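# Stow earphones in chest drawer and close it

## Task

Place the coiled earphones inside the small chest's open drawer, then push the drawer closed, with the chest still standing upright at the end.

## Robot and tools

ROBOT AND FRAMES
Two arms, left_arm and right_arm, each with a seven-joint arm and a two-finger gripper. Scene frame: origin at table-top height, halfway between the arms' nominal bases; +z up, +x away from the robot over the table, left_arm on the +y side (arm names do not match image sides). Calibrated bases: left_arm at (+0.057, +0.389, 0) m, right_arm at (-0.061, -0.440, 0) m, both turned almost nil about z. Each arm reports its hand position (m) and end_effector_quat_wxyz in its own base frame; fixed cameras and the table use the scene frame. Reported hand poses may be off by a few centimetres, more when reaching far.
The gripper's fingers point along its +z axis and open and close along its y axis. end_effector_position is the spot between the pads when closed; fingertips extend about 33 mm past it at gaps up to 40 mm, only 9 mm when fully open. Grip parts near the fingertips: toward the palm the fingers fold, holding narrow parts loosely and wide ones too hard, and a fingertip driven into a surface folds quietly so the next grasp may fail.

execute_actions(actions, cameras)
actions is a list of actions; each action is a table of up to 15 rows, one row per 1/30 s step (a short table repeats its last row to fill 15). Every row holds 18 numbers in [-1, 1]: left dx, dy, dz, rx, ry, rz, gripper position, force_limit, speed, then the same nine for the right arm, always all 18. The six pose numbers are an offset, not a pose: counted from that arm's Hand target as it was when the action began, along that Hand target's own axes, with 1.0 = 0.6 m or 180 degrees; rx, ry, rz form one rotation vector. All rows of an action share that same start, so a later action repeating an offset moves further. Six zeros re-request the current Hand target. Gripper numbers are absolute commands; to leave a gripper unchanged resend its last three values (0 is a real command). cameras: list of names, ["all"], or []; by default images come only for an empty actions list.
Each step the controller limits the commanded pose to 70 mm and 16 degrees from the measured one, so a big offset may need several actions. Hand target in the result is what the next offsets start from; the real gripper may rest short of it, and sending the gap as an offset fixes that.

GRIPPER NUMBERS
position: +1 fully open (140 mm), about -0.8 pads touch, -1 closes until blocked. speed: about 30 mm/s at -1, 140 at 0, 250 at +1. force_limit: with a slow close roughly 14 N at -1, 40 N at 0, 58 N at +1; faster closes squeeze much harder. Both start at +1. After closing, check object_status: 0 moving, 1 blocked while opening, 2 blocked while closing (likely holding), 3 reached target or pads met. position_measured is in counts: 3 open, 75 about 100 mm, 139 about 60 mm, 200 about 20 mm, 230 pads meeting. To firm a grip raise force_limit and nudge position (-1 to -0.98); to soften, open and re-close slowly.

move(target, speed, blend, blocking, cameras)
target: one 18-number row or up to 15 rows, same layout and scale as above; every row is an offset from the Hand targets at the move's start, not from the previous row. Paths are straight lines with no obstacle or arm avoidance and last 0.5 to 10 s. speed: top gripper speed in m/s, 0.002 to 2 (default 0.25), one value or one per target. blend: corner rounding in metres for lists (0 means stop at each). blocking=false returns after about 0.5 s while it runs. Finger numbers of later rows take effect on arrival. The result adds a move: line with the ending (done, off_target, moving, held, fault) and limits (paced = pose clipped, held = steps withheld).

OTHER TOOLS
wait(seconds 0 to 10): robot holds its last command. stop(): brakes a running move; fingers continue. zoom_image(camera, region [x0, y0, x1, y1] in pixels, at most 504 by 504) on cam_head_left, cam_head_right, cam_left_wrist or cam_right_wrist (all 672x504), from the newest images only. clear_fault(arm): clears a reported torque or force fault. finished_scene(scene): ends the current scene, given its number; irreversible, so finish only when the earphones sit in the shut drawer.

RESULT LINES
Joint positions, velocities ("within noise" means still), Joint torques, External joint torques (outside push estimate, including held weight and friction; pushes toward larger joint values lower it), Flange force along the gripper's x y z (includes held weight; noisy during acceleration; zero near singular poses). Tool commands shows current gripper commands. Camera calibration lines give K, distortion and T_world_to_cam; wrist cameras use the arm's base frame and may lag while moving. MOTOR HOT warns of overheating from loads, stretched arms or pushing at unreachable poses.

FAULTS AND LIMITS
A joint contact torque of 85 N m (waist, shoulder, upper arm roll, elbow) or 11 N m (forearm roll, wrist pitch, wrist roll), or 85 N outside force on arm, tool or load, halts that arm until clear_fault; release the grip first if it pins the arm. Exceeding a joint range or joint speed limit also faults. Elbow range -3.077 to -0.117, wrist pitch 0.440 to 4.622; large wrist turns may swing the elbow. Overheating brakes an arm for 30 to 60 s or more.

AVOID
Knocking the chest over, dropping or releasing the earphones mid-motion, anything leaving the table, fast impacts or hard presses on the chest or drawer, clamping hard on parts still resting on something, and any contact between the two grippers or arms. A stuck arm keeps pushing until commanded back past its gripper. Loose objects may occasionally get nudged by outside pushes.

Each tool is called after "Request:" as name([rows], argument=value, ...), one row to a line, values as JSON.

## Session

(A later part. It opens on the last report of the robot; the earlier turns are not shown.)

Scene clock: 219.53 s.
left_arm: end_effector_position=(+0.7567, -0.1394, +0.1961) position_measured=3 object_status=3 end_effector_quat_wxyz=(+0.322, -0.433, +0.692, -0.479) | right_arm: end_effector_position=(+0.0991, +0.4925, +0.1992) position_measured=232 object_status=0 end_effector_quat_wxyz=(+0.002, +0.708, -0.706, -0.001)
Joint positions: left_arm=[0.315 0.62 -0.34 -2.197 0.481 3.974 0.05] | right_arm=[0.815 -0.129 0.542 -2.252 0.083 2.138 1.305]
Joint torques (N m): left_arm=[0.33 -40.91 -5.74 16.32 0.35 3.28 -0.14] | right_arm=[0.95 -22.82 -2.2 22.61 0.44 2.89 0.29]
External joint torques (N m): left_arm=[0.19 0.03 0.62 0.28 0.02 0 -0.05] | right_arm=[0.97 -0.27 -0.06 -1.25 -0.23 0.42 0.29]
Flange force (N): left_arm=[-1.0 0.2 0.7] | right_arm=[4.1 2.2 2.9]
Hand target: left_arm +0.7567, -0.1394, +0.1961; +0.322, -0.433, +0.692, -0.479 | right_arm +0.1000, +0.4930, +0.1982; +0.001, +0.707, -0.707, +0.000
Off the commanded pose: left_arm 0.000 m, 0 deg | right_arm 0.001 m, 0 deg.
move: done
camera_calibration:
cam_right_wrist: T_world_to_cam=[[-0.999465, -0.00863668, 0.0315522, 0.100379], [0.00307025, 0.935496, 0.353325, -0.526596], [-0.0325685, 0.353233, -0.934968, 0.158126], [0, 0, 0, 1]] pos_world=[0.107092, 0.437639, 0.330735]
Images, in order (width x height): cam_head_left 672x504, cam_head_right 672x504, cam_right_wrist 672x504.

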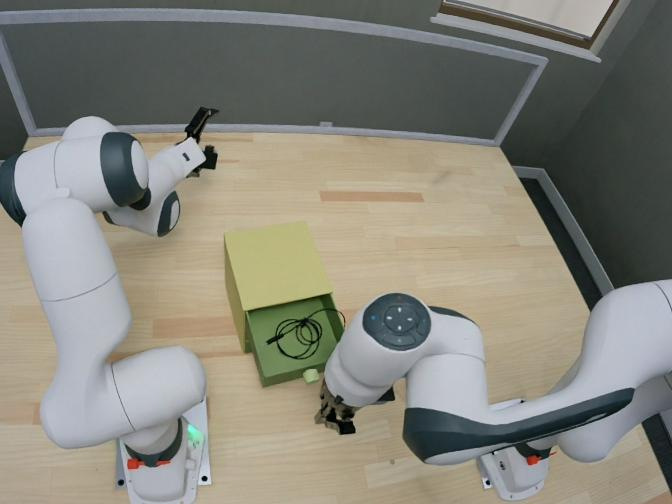

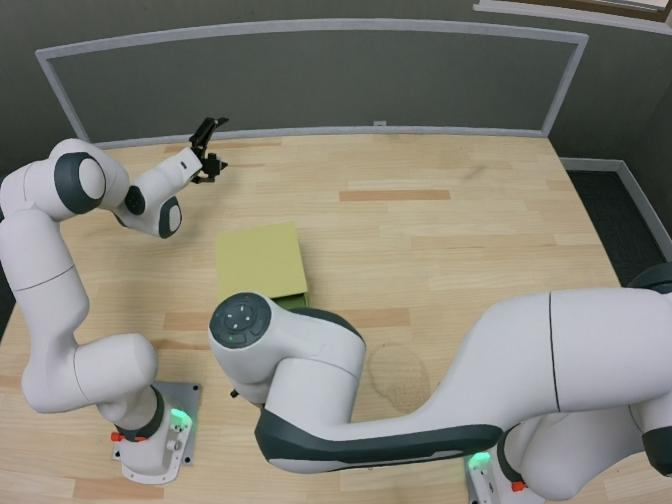

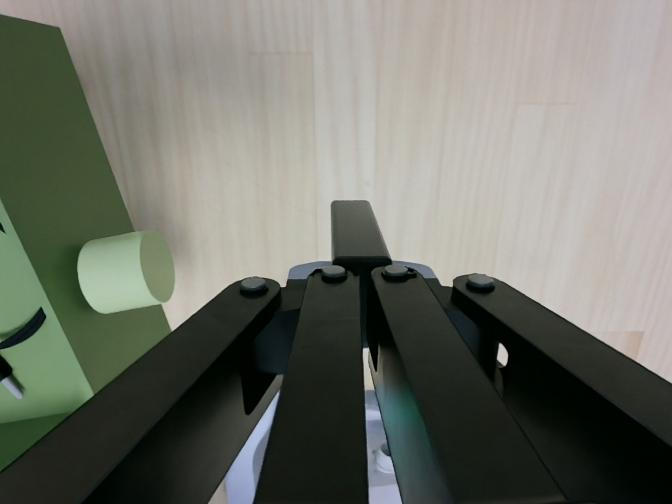

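Request:
zoom_image(camera="cam_head_left", region=[240, 280, 380, 400])

Scaled by 3.600.

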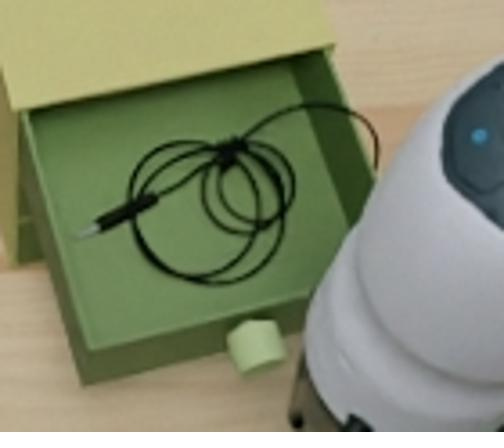

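Request:
move([
  [0,0,0,0,0,0,1,1,1,0,0,-0.22,0,0,0,-1,-1,-0.5],
  [0,0,0,0,0,0,1,1,1,0.05,-0.235,-0.22,0,0,0,-0.32,-0.6,0],
], blend=[0.03,0], cameras=["cam_right_wrist","cam_head_left","cam_head_right"])

Request:
zoom_image(camera="cam_head_left", region=[240, 280, 380, 400])

Scene clock: 236.53 s.
left_arm: end_effector_position=(+0.7567, -0.1394, +0.1961) position_measured=3 object_status=3 end_effector_quat_wxyz=(+0.322, -0.433, +0.692, -0.479) | right_arm: end_effector_position=(+0.2410, +0.4643, +0.3309) position_measured=169 object_status=0 end_effector_quat_wxyz=(-0.001, +0.704, -0.710, -0.003)
Joint positions: left_arm=[0.315 0.62 -0.34 -2.197 0.481 3.974 0.05] | right_arm=[0.725 -0.137 0.342 -1.931 0.051 1.805 1.06]
Joint torques (N m): left_arm=[0.27 -40.88 -5.72 16.29 0.36 3.28 -0.14] | right_arm=[0.98 -26.43 -1.76 23.95 0.66 2.39 -0.2]
External joint torques (N m): left_arm=[0.13 0.02 0.63 0.3 0.02 0 -0.04] | right_arm=[0.93 -0.81 -0.22 -0.79 -0.11 -0.1 -0.2]
Flange force (N): left_arm=[-1.0 0.2 0.8] | right_arm=[4.8 2.6 1.7]
Hand target: left_arm +0.7567, -0.1394, +0.1961; +0.322, -0.433, +0.692, -0.479 | right_arm +0.2412, +0.4631, +0.3300; +0.001, +0.707, -0.707, +0.000
Off the commanded pose: left_arm 0.000 m, 0 deg | right_arm 0.002 m, 1 deg.
move: done
camera_calibration:
cam_right_wrist: T_world_to_cam=[[-0.999572, 0.00318736, 0.0290916, 0.233209], [0.0134271, 0.933201, 0.359105, -0.550452], [-0.0260037, 0.359342, -0.932844, 0.290756], [0, 0, 0, 1]] pos_world=[0.24806, 0.408458, 0.462115]
Images, in order (width x height): cam_head_left 672x504, cam_head_right 672x504, cam_right_wrist 672x504.

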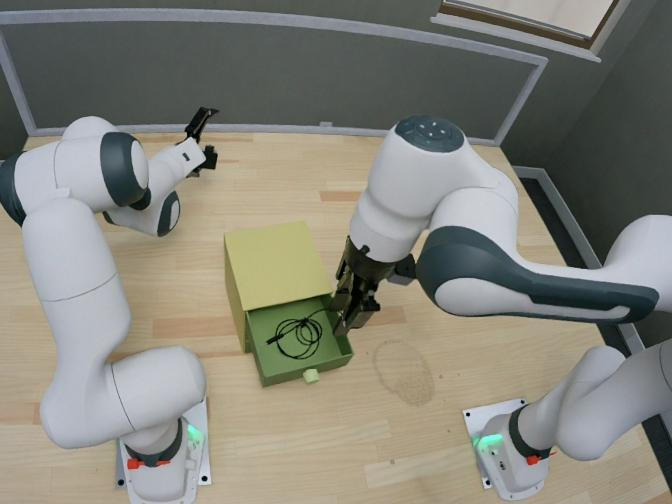

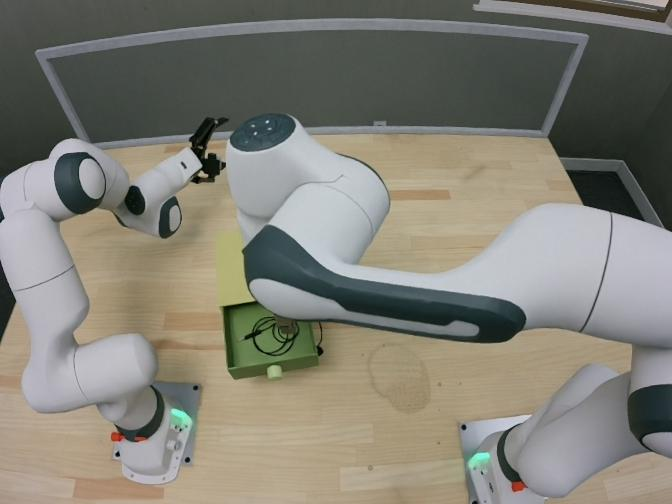

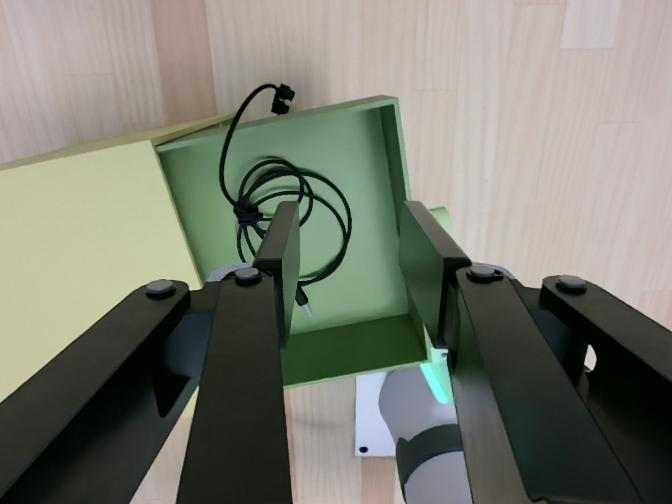

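Scaled by 3.600.

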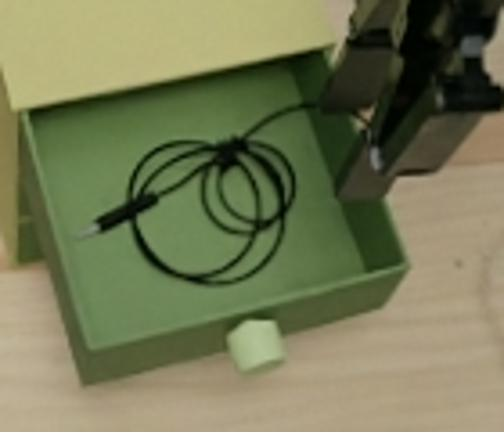

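Request:
move(target=[0,0,0,0,0,0,1,1,1,0.03,-0.098,0.15,0,0,0,-0.37,-0.6,0], speed=0.15, cameras=["cam_right_wrist","cam_head_left"])

Request:
zoom_image(camera="cam_head_left", region=[240, 260, 380, 400])

Scene clock: 253.17 s.
left_arm: end_effector_position=(+0.7567, -0.1394, +0.1961) position_measured=3 object_status=3 end_effector_quat_wxyz=(+0.322, -0.433, +0.692, -0.479) | right_arm: end_effector_position=(+0.2972, +0.4452, +0.2428) position_measured=176 object_status=3 end_effector_quat_wxyz=(+0.001, +0.704, -0.710, -0.001)
Joint positions: left_arm=[0.315 0.62 -0.34 -2.197 0.481 3.974 0.05] | right_arm=[0.684 -0.054 0.292 -2.069 0.021 2.015 0.975]
Joint torques (N m): left_arm=[0.32 -40.92 -5.73 16.28 0.34 3.27 -0.12] | right_arm=[0.93 -27.9 -0.84 22.35 0.45 3.5 -0.25]
External joint torques (N m): left_arm=[0.19 -0.08 0.62 0.32 0 0 -0.02] | right_arm=[0.93 0.9 -0.29 -2.14 -0.25 1.02 -0.25]
Flange force (N): left_arm=[-0.9 0.1 0.6] | right_arm=[4.3 2.8 7.1]
Hand target: left_arm +0.7567, -0.1394, +0.1961; +0.322, -0.433, +0.692, -0.479 | right_arm +0.2999, +0.4450, +0.2400; +0.001, +0.707, -0.707, +0.000
Off the commanded pose: left_arm 0.000 m, 0 deg | right_arm 0.004 m, 1 deg.
move: off_target (right_arm)
camera_calibration:
cam_right_wrist: T_world_to_cam=[[-0.999496, 0.00405952, 0.0314703, 0.29104], [0.0149405, 0.935173, 0.353876, -0.501787], [-0.0279936, 0.354168, -0.934763, 0.220294], [0, 0, 0, 1]] pos_world=[0.304557, 0.390055, 0.374334]
Images, in order (width x height): cam_head_left 672x504, cam_right_wrist 672x504.

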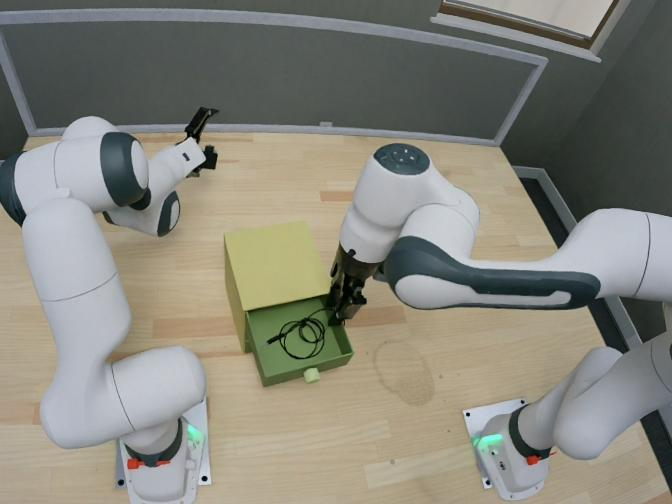

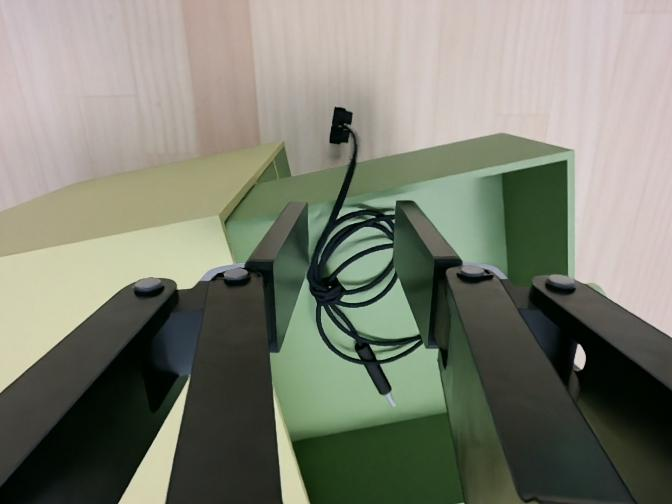

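Scaled by 3.600.

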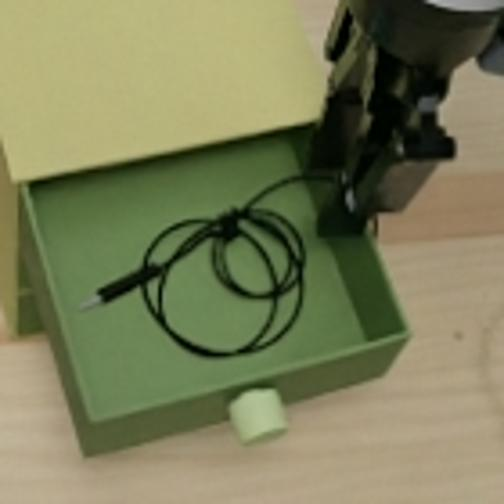

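Request:
move([
  [0,0,0,0,0,0,1,1,1,-0.0067,0.009,-0.005,0,0,0,-0.37,-0.6,0],
  [0,0,0,0,0,0,1,1,1,-0.0083,0.009,0.0583,0,0,0,-0.37,-0.6,-0.5],
], speed=0.05, cameras=["cam_right_wrist","cam_head_left"])

Scene clock: 270.07 s.
left_arm: end_effector_position=(+0.7567, -0.1394, +0.1961) position_measured=3 object_status=3 end_effector_quat_wxyz=(+0.322, -0.433, +0.692, -0.479) | right_arm: end_effector_position=(+0.2964, +0.4486, +0.2079) position_measured=176 object_status=3 end_effector_quat_wxyz=(+0.000, +0.707, -0.708, -0.001)
Joint positions: left_arm=[0.315 0.62 -0.34 -2.197 0.481 3.974 0.05] | right_arm=[0.686 -0.019 0.299 -2.122 0.009 2.105 0.981]
Joint torques (N m): left_arm=[0.33 -40.86 -5.74 16.32 0.35 3.28 -0.1] | right_arm=[1.93 -29.07 0.98 21.84 0.73 3.11 0.2]
External joint torques (N m): left_arm=[0.21 0.08 0.63 0.3 0.01 0 0] | right_arm=[1.9 0.58 1.14 -2.28 0.09 0.6 0.2]
Flange force (N): left_arm=[-1.0 0.4 0.9] | right_arm=[3.4 6.1 5.7]
Hand target: left_arm +0.7567, -0.1394, +0.1961; +0.322, -0.433, +0.692, -0.479 | right_arm +0.2944, +0.4500, +0.2050; +0.001, +0.707, -0.707, +0.000
Off the commanded pose: left_arm 0.000 m, 0 deg | right_arm 0.004 m, 0 deg.
move: off_target (right_arm); target 2's new numbers were sent with right_arm's hand 0.004 m and 0 deg from that target
camera_calibration:
cam_right_wrist: T_world_to_cam=[[-0.999576, -0.00347062, 0.0289023, 0.295208], [0.00704147, 0.934555, 0.35575, -0.490459], [-0.0282454, 0.355803, -0.934134, 0.185601], [0, 0, 0, 1]] pos_world=[0.303779, 0.393348, 0.339325]
Images, in order (width x height): cam_head_left 672x504, cam_right_wrist 672x504.

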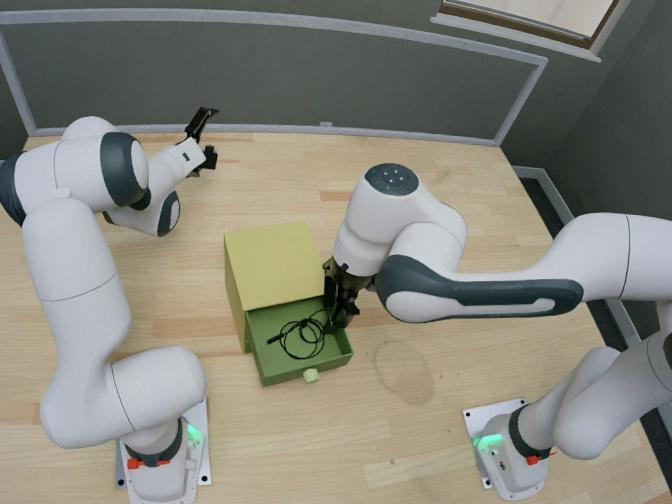

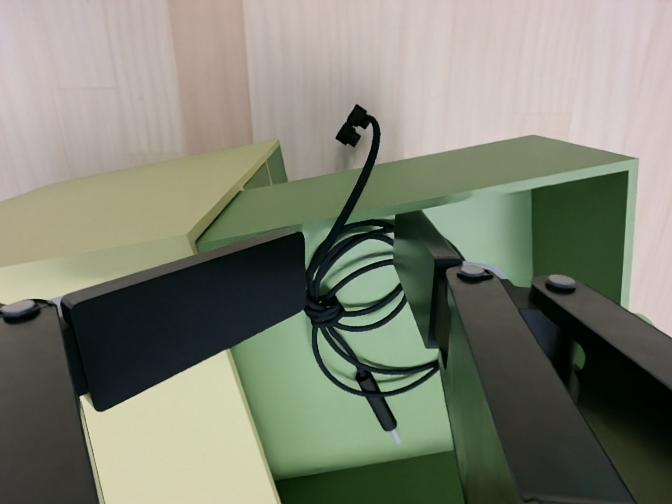

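Request:
move([
  [0,0,0,0,0,0,1,1,1,0,0,-0.092,0,0,0,-0.37,-0.6,-0.5],
  [0,0,0,0,0,0,1,1,1,0,0.0107,-0.092,0,0,0,-0.56,-0.6,-0.5],
  [0,0,0,0,0,0,1,1,1,0,0.0107,0,0,0,0,-0.56,-0.6,-0.5],
], speed=[0.06,0.06,0.05], cameras=["cam_right_wrist","cam_head_left"])

Scene clock: 297.80 s.
left_arm: end_effector_position=(+0.7567, -0.1394, +0.1961) position_measured=3 object_status=3 end_effector_quat_wxyz=(+0.322, -0.433, +0.692, -0.479) | right_arm: end_effector_position=(+0.2880, +0.4491, +0.2061) position_measured=200 object_status=3 end_effector_quat_wxyz=(+0.002, +0.708, -0.707, -0.002)
Joint positions: left_arm=[0.315 0.62 -0.34 -2.197 0.481 3.974 0.05] | right_arm=[0.69 -0.027 0.307 -2.135 0.014 2.107 0.987]
Joint velocities: left_arm=[within noise] | right_arm=[-0.001 0.001 0 0.001 -0.001 0.004 0.001]
Joint torques (N m): left_arm=[0.32 -40.86 -5.7 16.27 0.34 3.28 -0.14] | right_arm=[1.13 -30.15 0.13 22.43 0.45 2.92 0.31]
External joint torques (N m): left_arm=[0.33 -0.09 0.75 0.38 -0.02 0.02 -0.05] | right_arm=[1 -0.9 0.28 -1.64 -0.23 0.43 0.31]
Flange force (N): left_arm=[-1.3 0.1 0.6] | right_arm=[5.9 5.9 2.8]
Hand target: left_arm +0.7567, -0.1394, +0.1961; +0.322, -0.433, +0.692, -0.479 | right_arm +0.2880, +0.4500, +0.2050; +0.001, +0.707, -0.707, +0.000
Off the commanded pose: left_arm 0.000 m, 0 deg | right_arm 0.001 m, 0 deg.
move: done
camera_calibration:
cam_right_wrist: T_world_to_cam=[[-0.999459, -0.00647549, 0.0322511, 0.287591], [0.0053663, 0.935202, 0.354075, -0.489611], [-0.0324541, 0.354056, -0.934661, 0.185576], [0, 0, 0, 1]] pos_world=[0.296085, 0.394043, 0.337534]
Images, in order (width x height): cam_head_left 672x504, cam_right_wrist 672x504.

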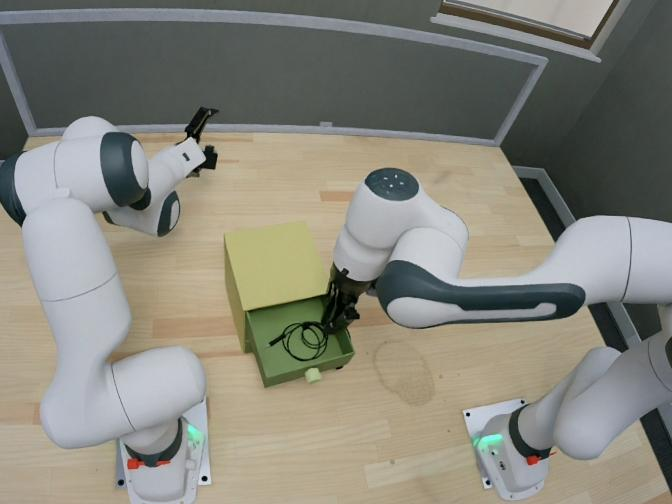

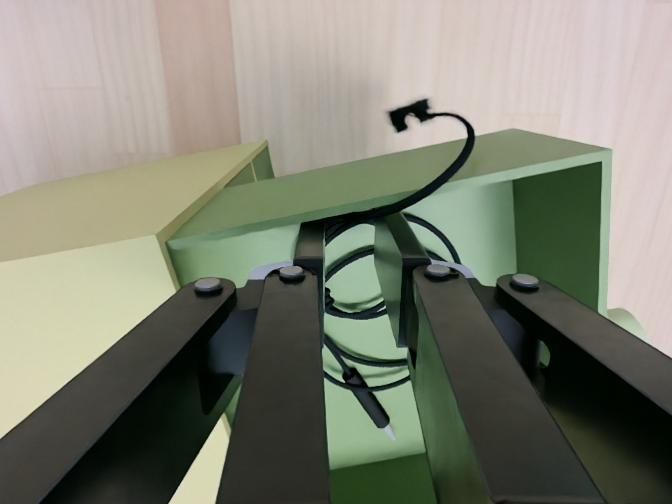

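Request:
move([
  [0,0,0,0,0,0,1,1,1,0,0,-0.15,0,0,0,-0.56,-0.6,-0.5],
  [0,0,0,0,0,0,1,1,1,0,0.07,-0.15,0,0,0,-0.32,-0.6,-0.5],
], speed=0.1, cameras=["cam_right_wrist"])

Scene clock: 306.17 s.
left_arm: end_effector_position=(+0.7567, -0.1394, +0.1961) position_measured=3 object_status=3 end_effector_quat_wxyz=(+0.322, -0.433, +0.692, -0.479) | right_arm: end_effector_position=(+0.2473, +0.4493, +0.2945) position_measured=169 object_status=0 end_effector_quat_wxyz=(+0.001, +0.710, -0.705, +0.002)
Joint positions: left_arm=[0.315 0.62 -0.34 -2.197 0.481 3.974 0.05] | right_arm=[0.716 -0.155 0.332 -2.041 0.051 1.891 1.021]
Joint torques (N m): left_arm=[0.31 -40.88 -5.75 16.33 0.35 3.28 -0.09] | right_arm=[0.99 -27.04 -1.89 22.92 1.15 2.63 0.25]
External joint torques (N m): left_arm=[0.1 0.17 0.57 0.2 0.03 0 0.01] | right_arm=[0.84 -1.76 -0.31 -1.9 0.4 0.15 0.25]
Flange force (N): left_arm=[-0.7 0.6 0.9] | right_arm=[10.3 6.9 3.9]
Hand target: left_arm +0.7567, -0.1394, +0.1961; +0.322, -0.433, +0.692, -0.479 | right_arm +0.2461, +0.4500, +0.2950; +0.001, +0.707, -0.707, +0.000
Off the commanded pose: left_arm 0.000 m, 0 deg | right_arm 0.002 m, 0 deg.
move: done
camera_calibration:
cam_right_wrist: T_world_to_cam=[[-0.999563, -0.0118812, 0.0270507, 0.247956], [-0.00165026, 0.936601, 0.350393, -0.518697], [-0.0294988, 0.350195, -0.936212, 0.268207], [0, 0, 0, 1]] pos_world=[0.254904, 0.394833, 0.426139]
Images, in order (width x height): cam_right_wrist 672x504.

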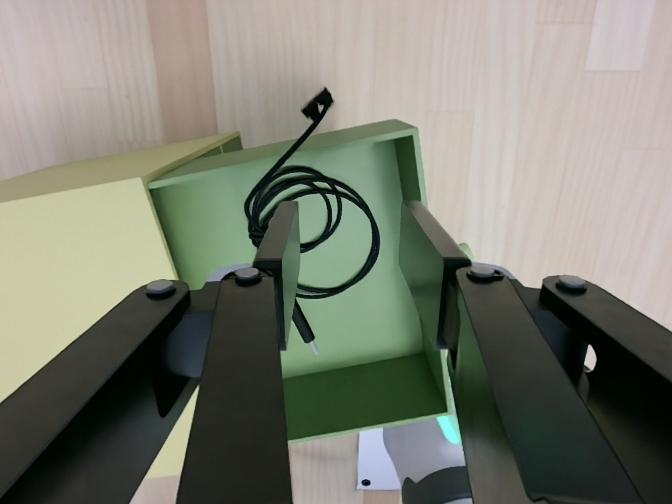

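Request:
move([
  [0,0,0,0,0,0,1,1,1,0.0033,-0.0567,0,0,0,0,-0.32,-0.6,-0.5],
  [0,0,0,0,0,0,1,1,1,0.0033,-0.0567,0.15,0,0,0,-0.32,-0.6,-0.8],
], speed=0.07, cameras=["cam_right_wrist"])

Scene clock: 317.13 s.
left_arm: end_effector_position=(+0.7567, -0.1394, +0.1961) position_measured=3 object_status=3 end_effector_quat_wxyz=(+0.322, -0.433, +0.692, -0.479) | right_arm: end_effector_position=(+0.2797, +0.4483, +0.2065) position_measured=169 object_status=3 end_effector_quat_wxyz=(+0.000, +0.708, -0.706, -0.001)
Joint positions: left_arm=[0.315 0.62 -0.34 -2.197 0.481 3.974 0.05] | right_arm=[0.695 -0.046 0.313 -2.156 0.02 2.113 0.995]
Joint torques (N m): left_arm=[0.36 -40.91 -5.75 16.31 0.35 3.27 -0.12] | right_arm=[1 -29.13 -0.52 22.42 0.72 2.64 0.22]
External joint torques (N m): left_arm=[0.23 -0.08 0.6 0.36 0.01 0 -0.03] | right_arm=[0.94 -0.64 -0.11 -1.6 0.05 0.16 0.22]
Flange force (N): left_arm=[-1.1 0.0 0.7] | right_arm=[5.7 4.9 2.2]
Hand target: left_arm +0.7567, -0.1394, +0.1961; +0.322, -0.433, +0.692, -0.479 | right_arm +0.2800, +0.4480, +0.2050; +0.001, +0.707, -0.707, +0.000
Off the commanded pose: left_arm 0.000 m, 0 deg | right_arm 0.002 m, 0 deg.
move: done
camera_calibration:
cam_right_wrist: T_world_to_cam=[[-0.999524, -0.00786798, 0.0298207, 0.280369], [0.00325618, 0.934586, 0.355724, -0.488476], [-0.0306688, 0.355651, -0.934115, 0.184693], [0, 0, 0, 1]] pos_world=[0.287491, 0.393042, 0.337926]
Images, in order (width x height): cam_right_wrist 672x504.

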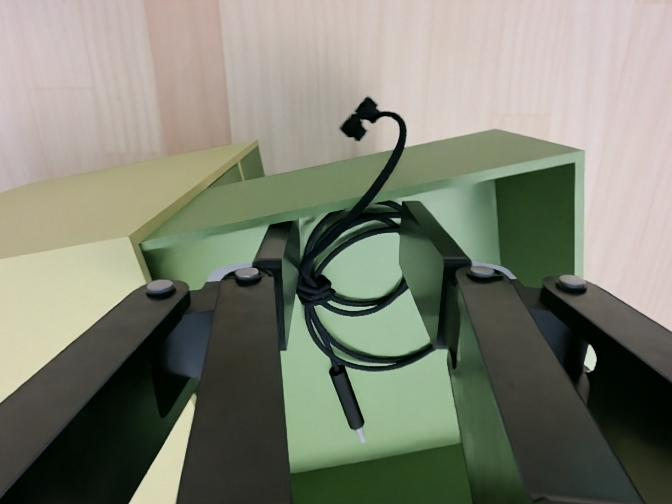

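Wire between the fingers. Close, lift, move +y and look.

Request:
move([
  [0,0,0,0,0,0,1,1,1,0,0,0,0,0,0,-1,-0.6,-0.8],
  [0,0,0,0,0,0,1,1,1,0,0,-0.083,0,0,0,-1,-0.6,-0.8],
], speed=0.07, cameras=["cam_right_wrist","cam_head_left"])

Scene clock: 326.40 s.
left_arm: end_effector_position=(+0.7567, -0.1394, +0.1961) position_measured=3 object_status=3 end_effector_quat_wxyz=(+0.322, -0.433, +0.692, -0.479) | right_arm: end_effector_position=(+0.2805, +0.4489, +0.2542) position_measured=227 object_status=2 end_effector_quat_wxyz=(-0.001, +0.707, -0.707, +0.001)
Joint positions: left_arm=[0.315 0.62 -0.34 -2.197 0.481 3.974 0.05] | right_arm=[0.695 -0.085 0.31 -2.073 0.025 1.994 0.995]
Joint velocities: left_arm=[within noise] | right_arm=[0.001 0.001 -0.001 0 0.001 -0.003 0.001]
Joint torques (N m): left_arm=[0.29 -40.93 -5.73 16.31 0.34 3.27 -0.1] | right_arm=[0.98 -29.08 -1.4 23.94 1.13 2.38 -0.13]
External joint torques (N m): left_arm=[0.22 -0.13 0.67 0.35 -0.01 0.01 0] | right_arm=[0.99 -1.34 -0.49 -0.66 0.43 -0.11 -0.13]
Flange force (N): left_arm=[-1.0 0.0 0.6] | right_arm=[5.9 3.9 -0.1]
Hand target: left_arm +0.7567, -0.1394, +0.1961; +0.322, -0.433, +0.692, -0.479 | right_arm +0.2801, +0.4480, +0.2548; +0.001, +0.707, -0.707, +0.000
Off the commanded pose: left_arm 0.000 m, 0 deg | right_arm 0.001 m, 0 deg.
move: done
camera_calibration:
cam_right_wrist: T_world_to_cam=[[-0.999699, -0.00410199, 0.0241722, 0.279489], [0.00471376, 0.935356, 0.353677, -0.506162], [-0.0240604, 0.353684, -0.935055, 0.22829], [0, 0, 0, 1]] pos_world=[0.287284, 0.393845, 0.385726]
Images, in order (width x height): cam_head_left 672x504, cam_right_wrist 672x504.

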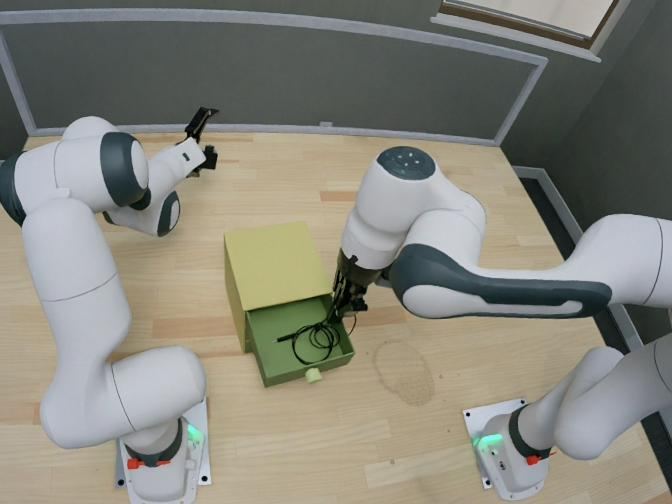

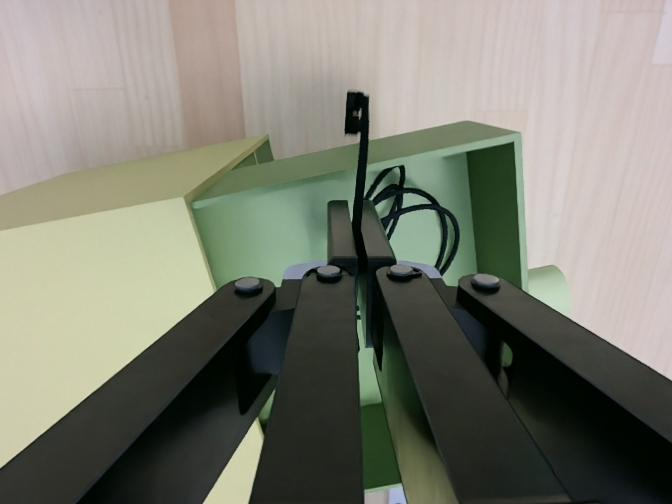

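Request:
move([
  [0,0,0,0,0,0,1,1,1,0,0,-0.1,0,0,0,-1,-0.6,-0.8],
  [0,0,0,0,0,0,1,1,1,-0.117,0.05,-0.1,0,0,0,-1,-0.6,-0.8],
  [0,0,0,0,0,0,1,1,1,-0.117,0.05,0.06,0,0,0,-1,-0.6,-0.8],
], speed=0.1, blend=0.015, cameras=["cam_right_wrist","cam_head_left"])

Request:
zoom_image(camera="cam_head_left", region=[240, 260, 380, 400])

Scene clock: 335.37 s.
left_arm: end_effector_position=(+0.7567, -0.1394, +0.1961) position_measured=3 object_status=3 end_effector_quat_wxyz=(+0.322, -0.433, +0.692, -0.479) | right_arm: end_effector_position=(+0.2501, +0.5171, +0.2194) position_measured=227 object_status=2 end_effector_quat_wxyz=(+0.002, +0.708, -0.706, -0.001)
Joint positions: left_arm=[0.315 0.62 -0.34 -2.197 0.481 3.974 0.05] | right_arm=[0.755 0.089 0.374 -1.964 -0.032 2.043 1.139]
Joint velocities: left_arm=[within noise] | right_arm=[0.001 0.001 0.001 0 -0.001 0.003 0.002]
Joint torques (N m): left_arm=[0.32 -40.92 -5.77 16.26 0.35 3.28 -0.11] | right_arm=[1.48 -34.09 1.2 22.8 0.47 3.02 0.29]
External joint torques (N m): left_arm=[0.14 0 0.55 0.24 0.02 0 -0.01] | right_arm=[1.47 -1.5 0.06 -1.49 -0.24 0.56 0.29]
Flange force (N): left_arm=[-0.8 0.2 0.6] | right_arm=[8.0 6.1 2.7]
Hand target: left_arm +0.7567, -0.1394, +0.1961; +0.322, -0.433, +0.692, -0.479 | right_arm +0.2501, +0.5182, +0.2188; +0.001, +0.707, -0.707, +0.000
Off the commanded pose: left_arm 0.000 m, 0 deg | right_arm 0.001 m, 0 deg.
move: done
camera_calibration:
cam_right_wrist: T_world_to_cam=[[-0.999428, -0.00714605, 0.0330611, 0.24974], [0.00497319, 0.935761, 0.3526, -0.557572], [-0.033457, 0.352563, -0.93519, 0.173864], [0, 0, 0, 1]] pos_world=[0.258187, 0.462241, 0.350939]
Images, in order (width x height): cam_head_left 672x504, cam_right_wrist 672x504.

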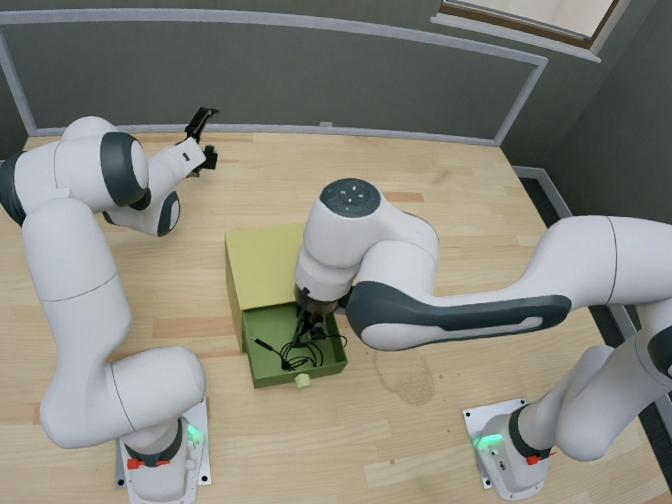

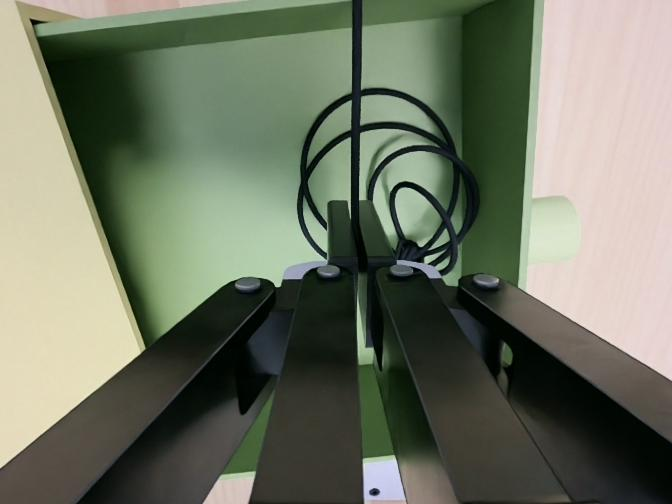

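Scaled by 3.600.

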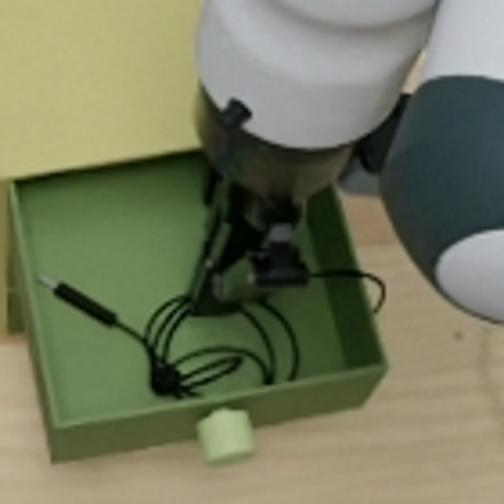

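Request:
move([
  [0,0,0,0,0,0,1,1,1,0,0,-0.15,0,0,0,-1,-0.6,-0.8],
  [0,0,0,0,0,0,1,1,1,-0.085,0,-0.15,0,0,0,-1,-0.6,-0.8],
], speed=0.1, blend=0.015, cameras=["cam_right_wrist","cam_head_left"])

Request:
zoom_image(camera="cam_head_left", region=[240, 260, 380, 400])

Scene clock: 349.37 s.
left_arm: end_effector_position=(+0.7567, -0.1394, +0.1961) position_measured=3 object_status=3 end_effector_quat_wxyz=(+0.322, -0.433, +0.692, -0.479) | right_arm: end_effector_position=(+0.2489, +0.5675, +0.3062) position_measured=227 object_status=2 end_effector_quat_wxyz=(+0.005, +0.709, -0.705, -0.001)
Joint positions: left_arm=[0.315 0.62 -0.34 -2.197 0.481 3.974 0.05] | right_arm=[0.807 0.206 0.389 -1.595 -0.074 1.778 1.199]
Joint velocities: left_arm=[within noise] | right_arm=[0 0.002 -0.001 0.001 0 0 0.006]
Joint torques (N m): left_arm=[0.29 -40.93 -5.73 16.3 0.35 3.28 -0.16] | right_arm=[1.75 -39.54 2.73 25.96 0.62 3.34 0.27]
External joint torques (N m): left_arm=[0.07 0.04 0.56 0.22 0.03 0 -0.06] | right_arm=[1.61 -2.54 -0.05 1.21 -0.17 0.88 0.27]
Flange force (N): left_arm=[-0.8 0.2 0.7] | right_arm=[1.8 3.0 -1.0]
Hand target: left_arm +0.7567, -0.1394, +0.1961; +0.322, -0.433, +0.692, -0.479 | right_arm +0.2502, +0.5692, +0.3088; +0.001, +0.707, -0.707, +0.000
Off the commanded pose: left_arm 0.000 m, 0 deg | right_arm 0.003 m, 1 deg.
move: done
camera_calibration:
cam_right_wrist: T_world_to_cam=[[-0.999309, -0.0105234, 0.0356403, 0.247212], [0.00259741, 0.936941, 0.349477, -0.634465], [-0.0370706, 0.349328, -0.936267, 0.240243], [0, 0, 0, 1]] pos_world=[0.257595, 0.513134, 0.437852]
Images, in order (width x height): cam_head_left 672x504, cam_right_wrist 672x504.

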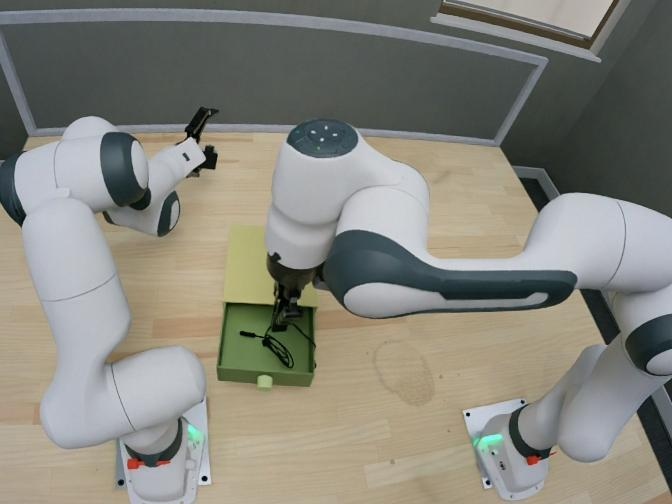

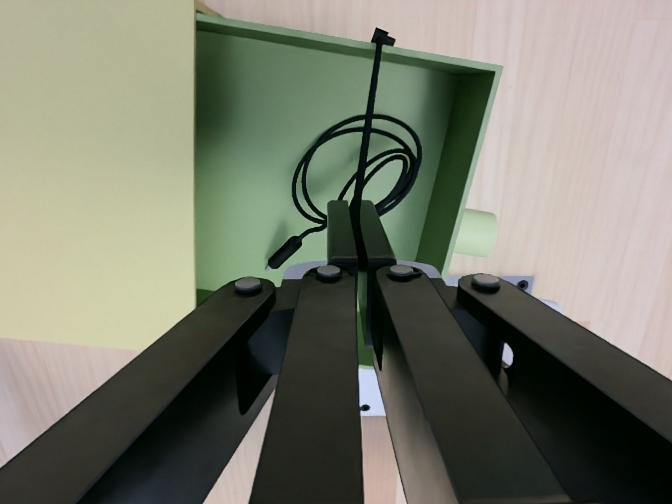

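Scaled by 3.600.

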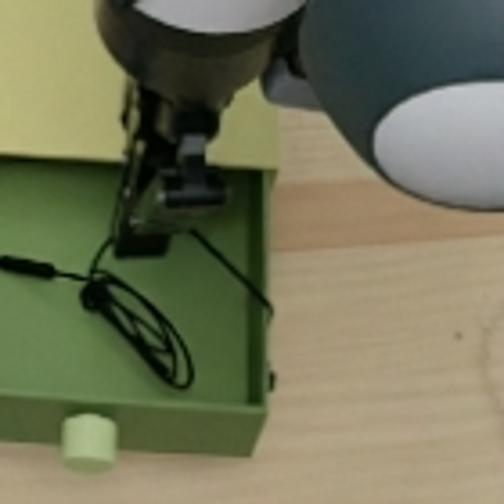

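Request:
move([
  [0,0,0,0,0,0,1,1,1,0.2,0,-0.02,0,0,0,-1,-0.6,-0.8],
  [0,0,0,0,0,0,1,1,1,0.2,0,-0.2,0,0,0,-1,-0.6,-0.8],
], speed=0.12, blend=0.01, cameras=["cam_right_wrist","cam_head_left"])

Request:
zoom_image(camera="cam_head_left", region=[210, 220, 390, 400])

Scene clock: 359.53 s.
left_arm: end_effector_position=(+0.7567, -0.1394, +0.1961) position_measured=3 object_status=3 end_effector_quat_wxyz=(+0.322, -0.433, +0.692, -0.479) | right_arm: end_effector_position=(+0.2501, +0.4506, +0.4299) position_measured=227 object_status=2 end_effector_quat_wxyz=(-0.002, +0.705, -0.709, -0.003)
Joint positions: left_arm=[0.315 0.62 -0.34 -2.197 0.481 3.974 0.05] | right_arm=[0.725 -0.127 0.307 -1.668 0.043 1.552 1.036]
Joint velocities: left_arm=[within noise] | right_arm=[0 0 0 -0.001 0 -0.004 0.001]
Joint torques (N m): left_arm=[0.3 -40.88 -5.74 16.29 0.33 3.27 -0.15] | right_arm=[1.03 -25.88 -1.44 23 0.55 2.38 -0.1]
External joint torques (N m): left_arm=[0.16 -0.03 0.59 0.31 0 0 -0.06] | right_arm=[0.95 -0.31 -0.17 -0.97 -0.25 -0.14 -0.1]
Flange force (N): left_arm=[-0.9 0.1 0.7] | right_arm=[3.5 2.4 3.2]
Hand target: left_arm +0.7567, -0.1394, +0.1961; +0.322, -0.433, +0.692, -0.479 | right_arm +0.2503, +0.4493, +0.4288; +0.001, +0.707, -0.707, +0.000
Off the commanded pose: left_arm 0.000 m, 0 deg | right_arm 0.002 m, 0 deg.
move: done
camera_calibration:
cam_right_wrist: T_world_to_cam=[[-0.999579, -0.000128143, 0.029026, 0.241028], [0.0103336, 0.932902, 0.359981, -0.572788], [-0.0271246, 0.36013, -0.932508, 0.388003], [0, 0, 0, 1]] pos_world=[0.257369, 0.394655, 0.561013]
Images, in order (width x height): cam_head_left 672x504, cam_right_wrist 672x504.

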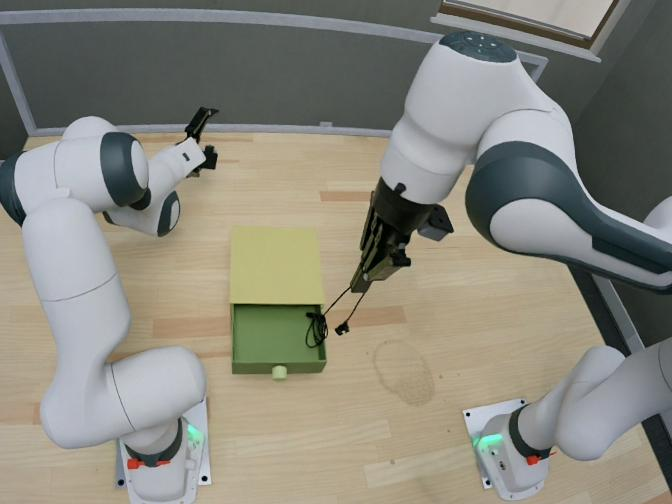

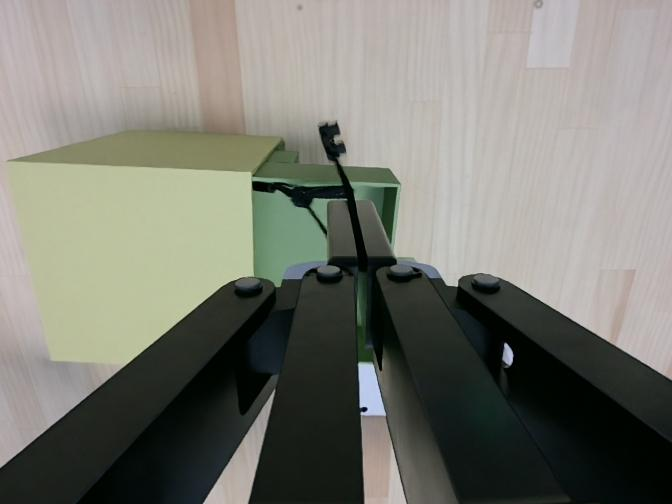

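Scaled by 2.800.

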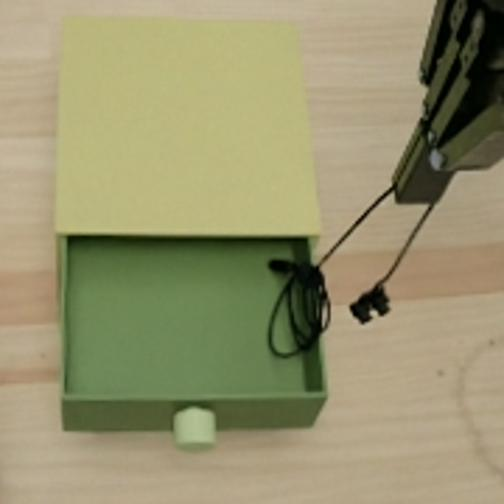

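Request:
move([
  [0,0,0,0,0,0,1,1,1,0,0,-0.06,0,0,0,-1,-0.6,-0.8],
  [0,0,0,0,0,0,1,1,1,-0.15,-0.01,-0.06,0,0,0,-1,-0.6,-0.8],
], speed=0.12, blend=0.01, cameras=["cam_right_wrist","cam_head_left"])

Request:
zoom_image(camera="cam_head_left", region=[210, 220, 390, 400])

Scene clock: 369.50 s.
left_arm: end_effector_position=(+0.7567, -0.1394, +0.1961) position_measured=3 object_status=3 end_effector_quat_wxyz=(+0.322, -0.433, +0.692, -0.479) | right_arm: end_effector_position=(+0.2555, +0.5405, +0.4662) position_measured=227 object_status=2 end_effector_quat_wxyz=(-0.001, +0.710, -0.704, -0.003)
Joint positions: left_arm=[0.315 0.62 -0.34 -2.197 0.481 3.974 0.05] | right_arm=[0.832 0.236 0.371 -1.136 -0.082 1.361 1.168]
Joint velocities: left_arm=[within noise] | right_arm=[0 0 0.002 0 0.001 -0.001 0.005]
Joint torques (N m): left_arm=[0.31 -40.92 -5.72 16.33 0.35 3.26 -0.12] | right_arm=[1.55 -36.57 2.16 21.27 0.54 2.46 0.38]
External joint torques (N m): left_arm=[0.24 -0.07 0.68 0.36 0 0 -0.03] | right_arm=[1.38 -0.27 -0.47 -1.02 -0.25 -0.04 0.38]
Flange force (N): left_arm=[-1.1 0.1 0.7] | right_arm=[3.7 4.0 4.8]
Hand target: left_arm +0.7567, -0.1394, +0.1961; +0.322, -0.433, +0.692, -0.479 | right_arm +0.2564, +0.5393, +0.4648; +0.001, +0.707, -0.707, +0.000
Off the commanded pose: left_arm 0.000 m, 0 deg | right_arm 0.002 m, 1 deg.
move: done
camera_calibration:
cam_right_wrist: T_world_to_cam=[[-0.999464, -0.0134799, 0.0298485, 0.252165], [-0.00183093, 0.932943, 0.36002, -0.666739], [-0.0327, 0.359772, -0.932467, 0.391329], [0, 0, 0, 1]] pos_world=[0.263606, 0.484639, 0.597414]
Images, in order (width x height): cam_head_left 672x504, cam_right_wrist 672x504.

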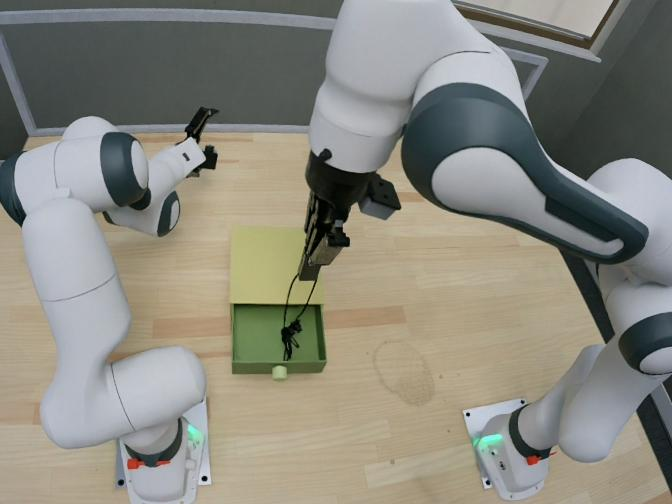

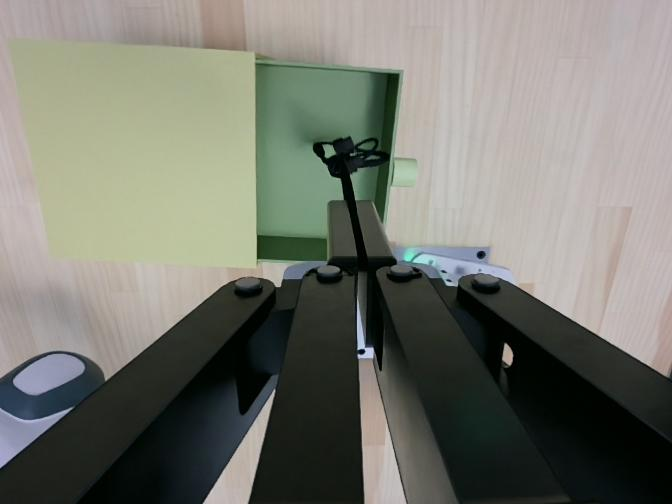

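Scaled by 2.800.

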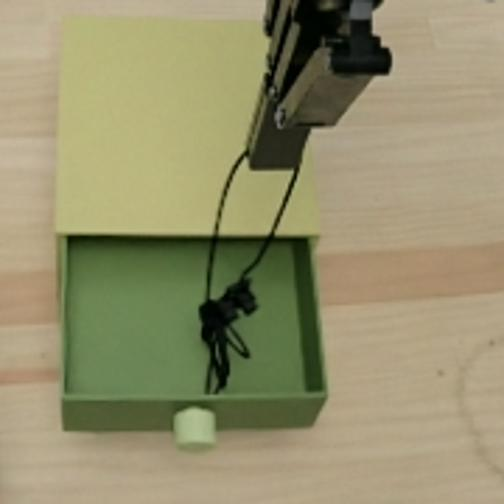

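Request:
move([
  [0,0,0,0,0,0,1,1,1,-0.008,-0.025,0.05,0,0,0,-1,-0.6,-0.8],
  [0,0,0,0,0,0,1,1,1,-0.008,-0.025,0.45,0,0,0,-1,-0.6,-0.8],
], speed=0.1, blend=0.01, cameras=["cam_right_wrist","cam_head_left"])

Request:
zoom_image(camera="cam_head_left", region=[210, 220, 390, 400])

Scene clock: 385.87 s.
left_arm: end_effector_position=(+0.7567, -0.1394, +0.1961) position_measured=3 object_status=3 end_effector_quat_wxyz=(+0.322, -0.433, +0.692, -0.479) | right_arm: end_effector_position=(+0.2698, +0.5435, +0.1954) position_measured=227 object_status=2 end_effector_quat_wxyz=(+0.002, +0.709, -0.706, -0.002)
Joint positions: left_arm=[0.315 0.62 -0.34 -2.197 0.481 3.974 0.05] | right_arm=[0.776 0.212 0.356 -1.872 -0.078 2.066 1.157]
Joint velocities: left_arm=[within noise] | right_arm=[0 -0.001 0.001 -0.001 -0.001 0.003 0]
Joint torques (N m): left_arm=[0.34 -40.91 -5.68 16.31 0.36 3.27 -0.11] | right_arm=[1.11 -38.37 2.5 22.63 0.46 2.86 0.28]
External joint torques (N m): left_arm=[0.19 -0.05 0.66 0.34 0.02 0 -0.01] | right_arm=[1.05 -1.58 -0.12 -1.52 -0.24 0.39 0.28]
Flange force (N): left_arm=[-1.0 0.1 0.7] | right_arm=[8.8 6.1 1.9]
Hand target: left_arm +0.7567, -0.1394, +0.1961; +0.322, -0.433, +0.692, -0.479 | right_arm +0.2710, +0.5440, +0.1948; +0.001, +0.707, -0.707, +0.000
Off the commanded pose: left_arm 0.000 m, 0 deg | right_arm 0.001 m, 0 deg.
move: done
camera_calibration:
cam_right_wrist: T_world_to_cam=[[-0.999411, -0.00908378, 0.0330918, 0.271548], [0.00317873, 0.935676, 0.352847, -0.573451], [-0.0341684, 0.352744, -0.935096, 0.142857], [0, 0, 0, 1]] pos_world=[0.278092, 0.488639, 0.326939]
Images, in order (width x height): cam_head_left 672x504, cam_right_wrist 672x504.

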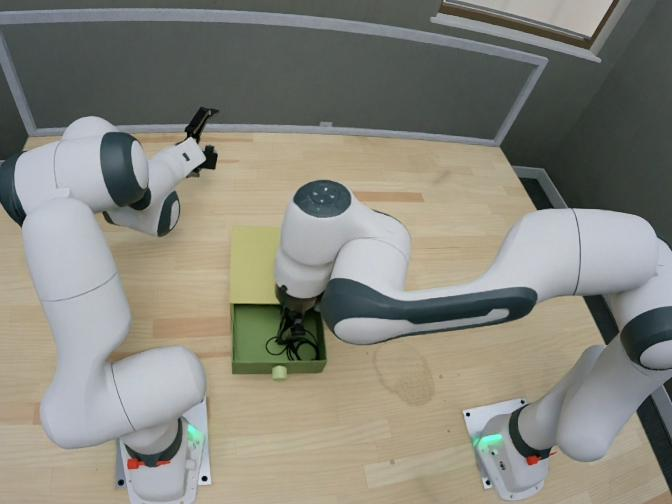

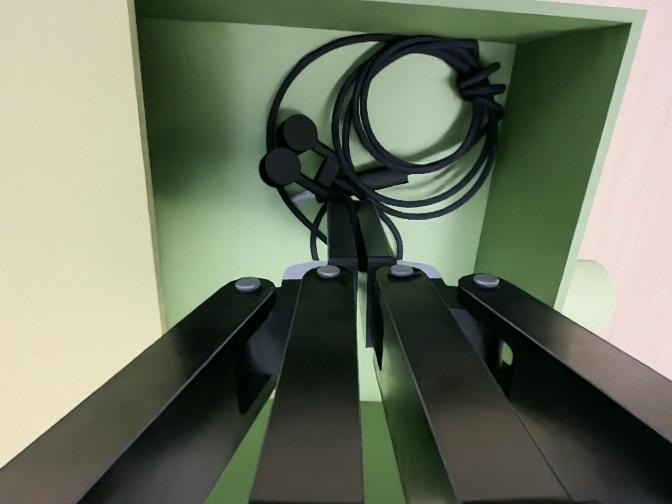

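Scaled by 2.800.

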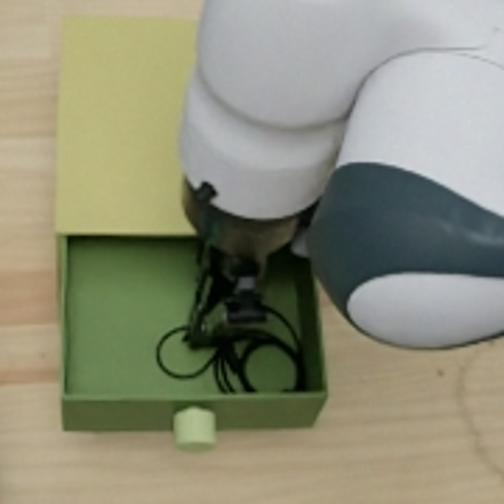

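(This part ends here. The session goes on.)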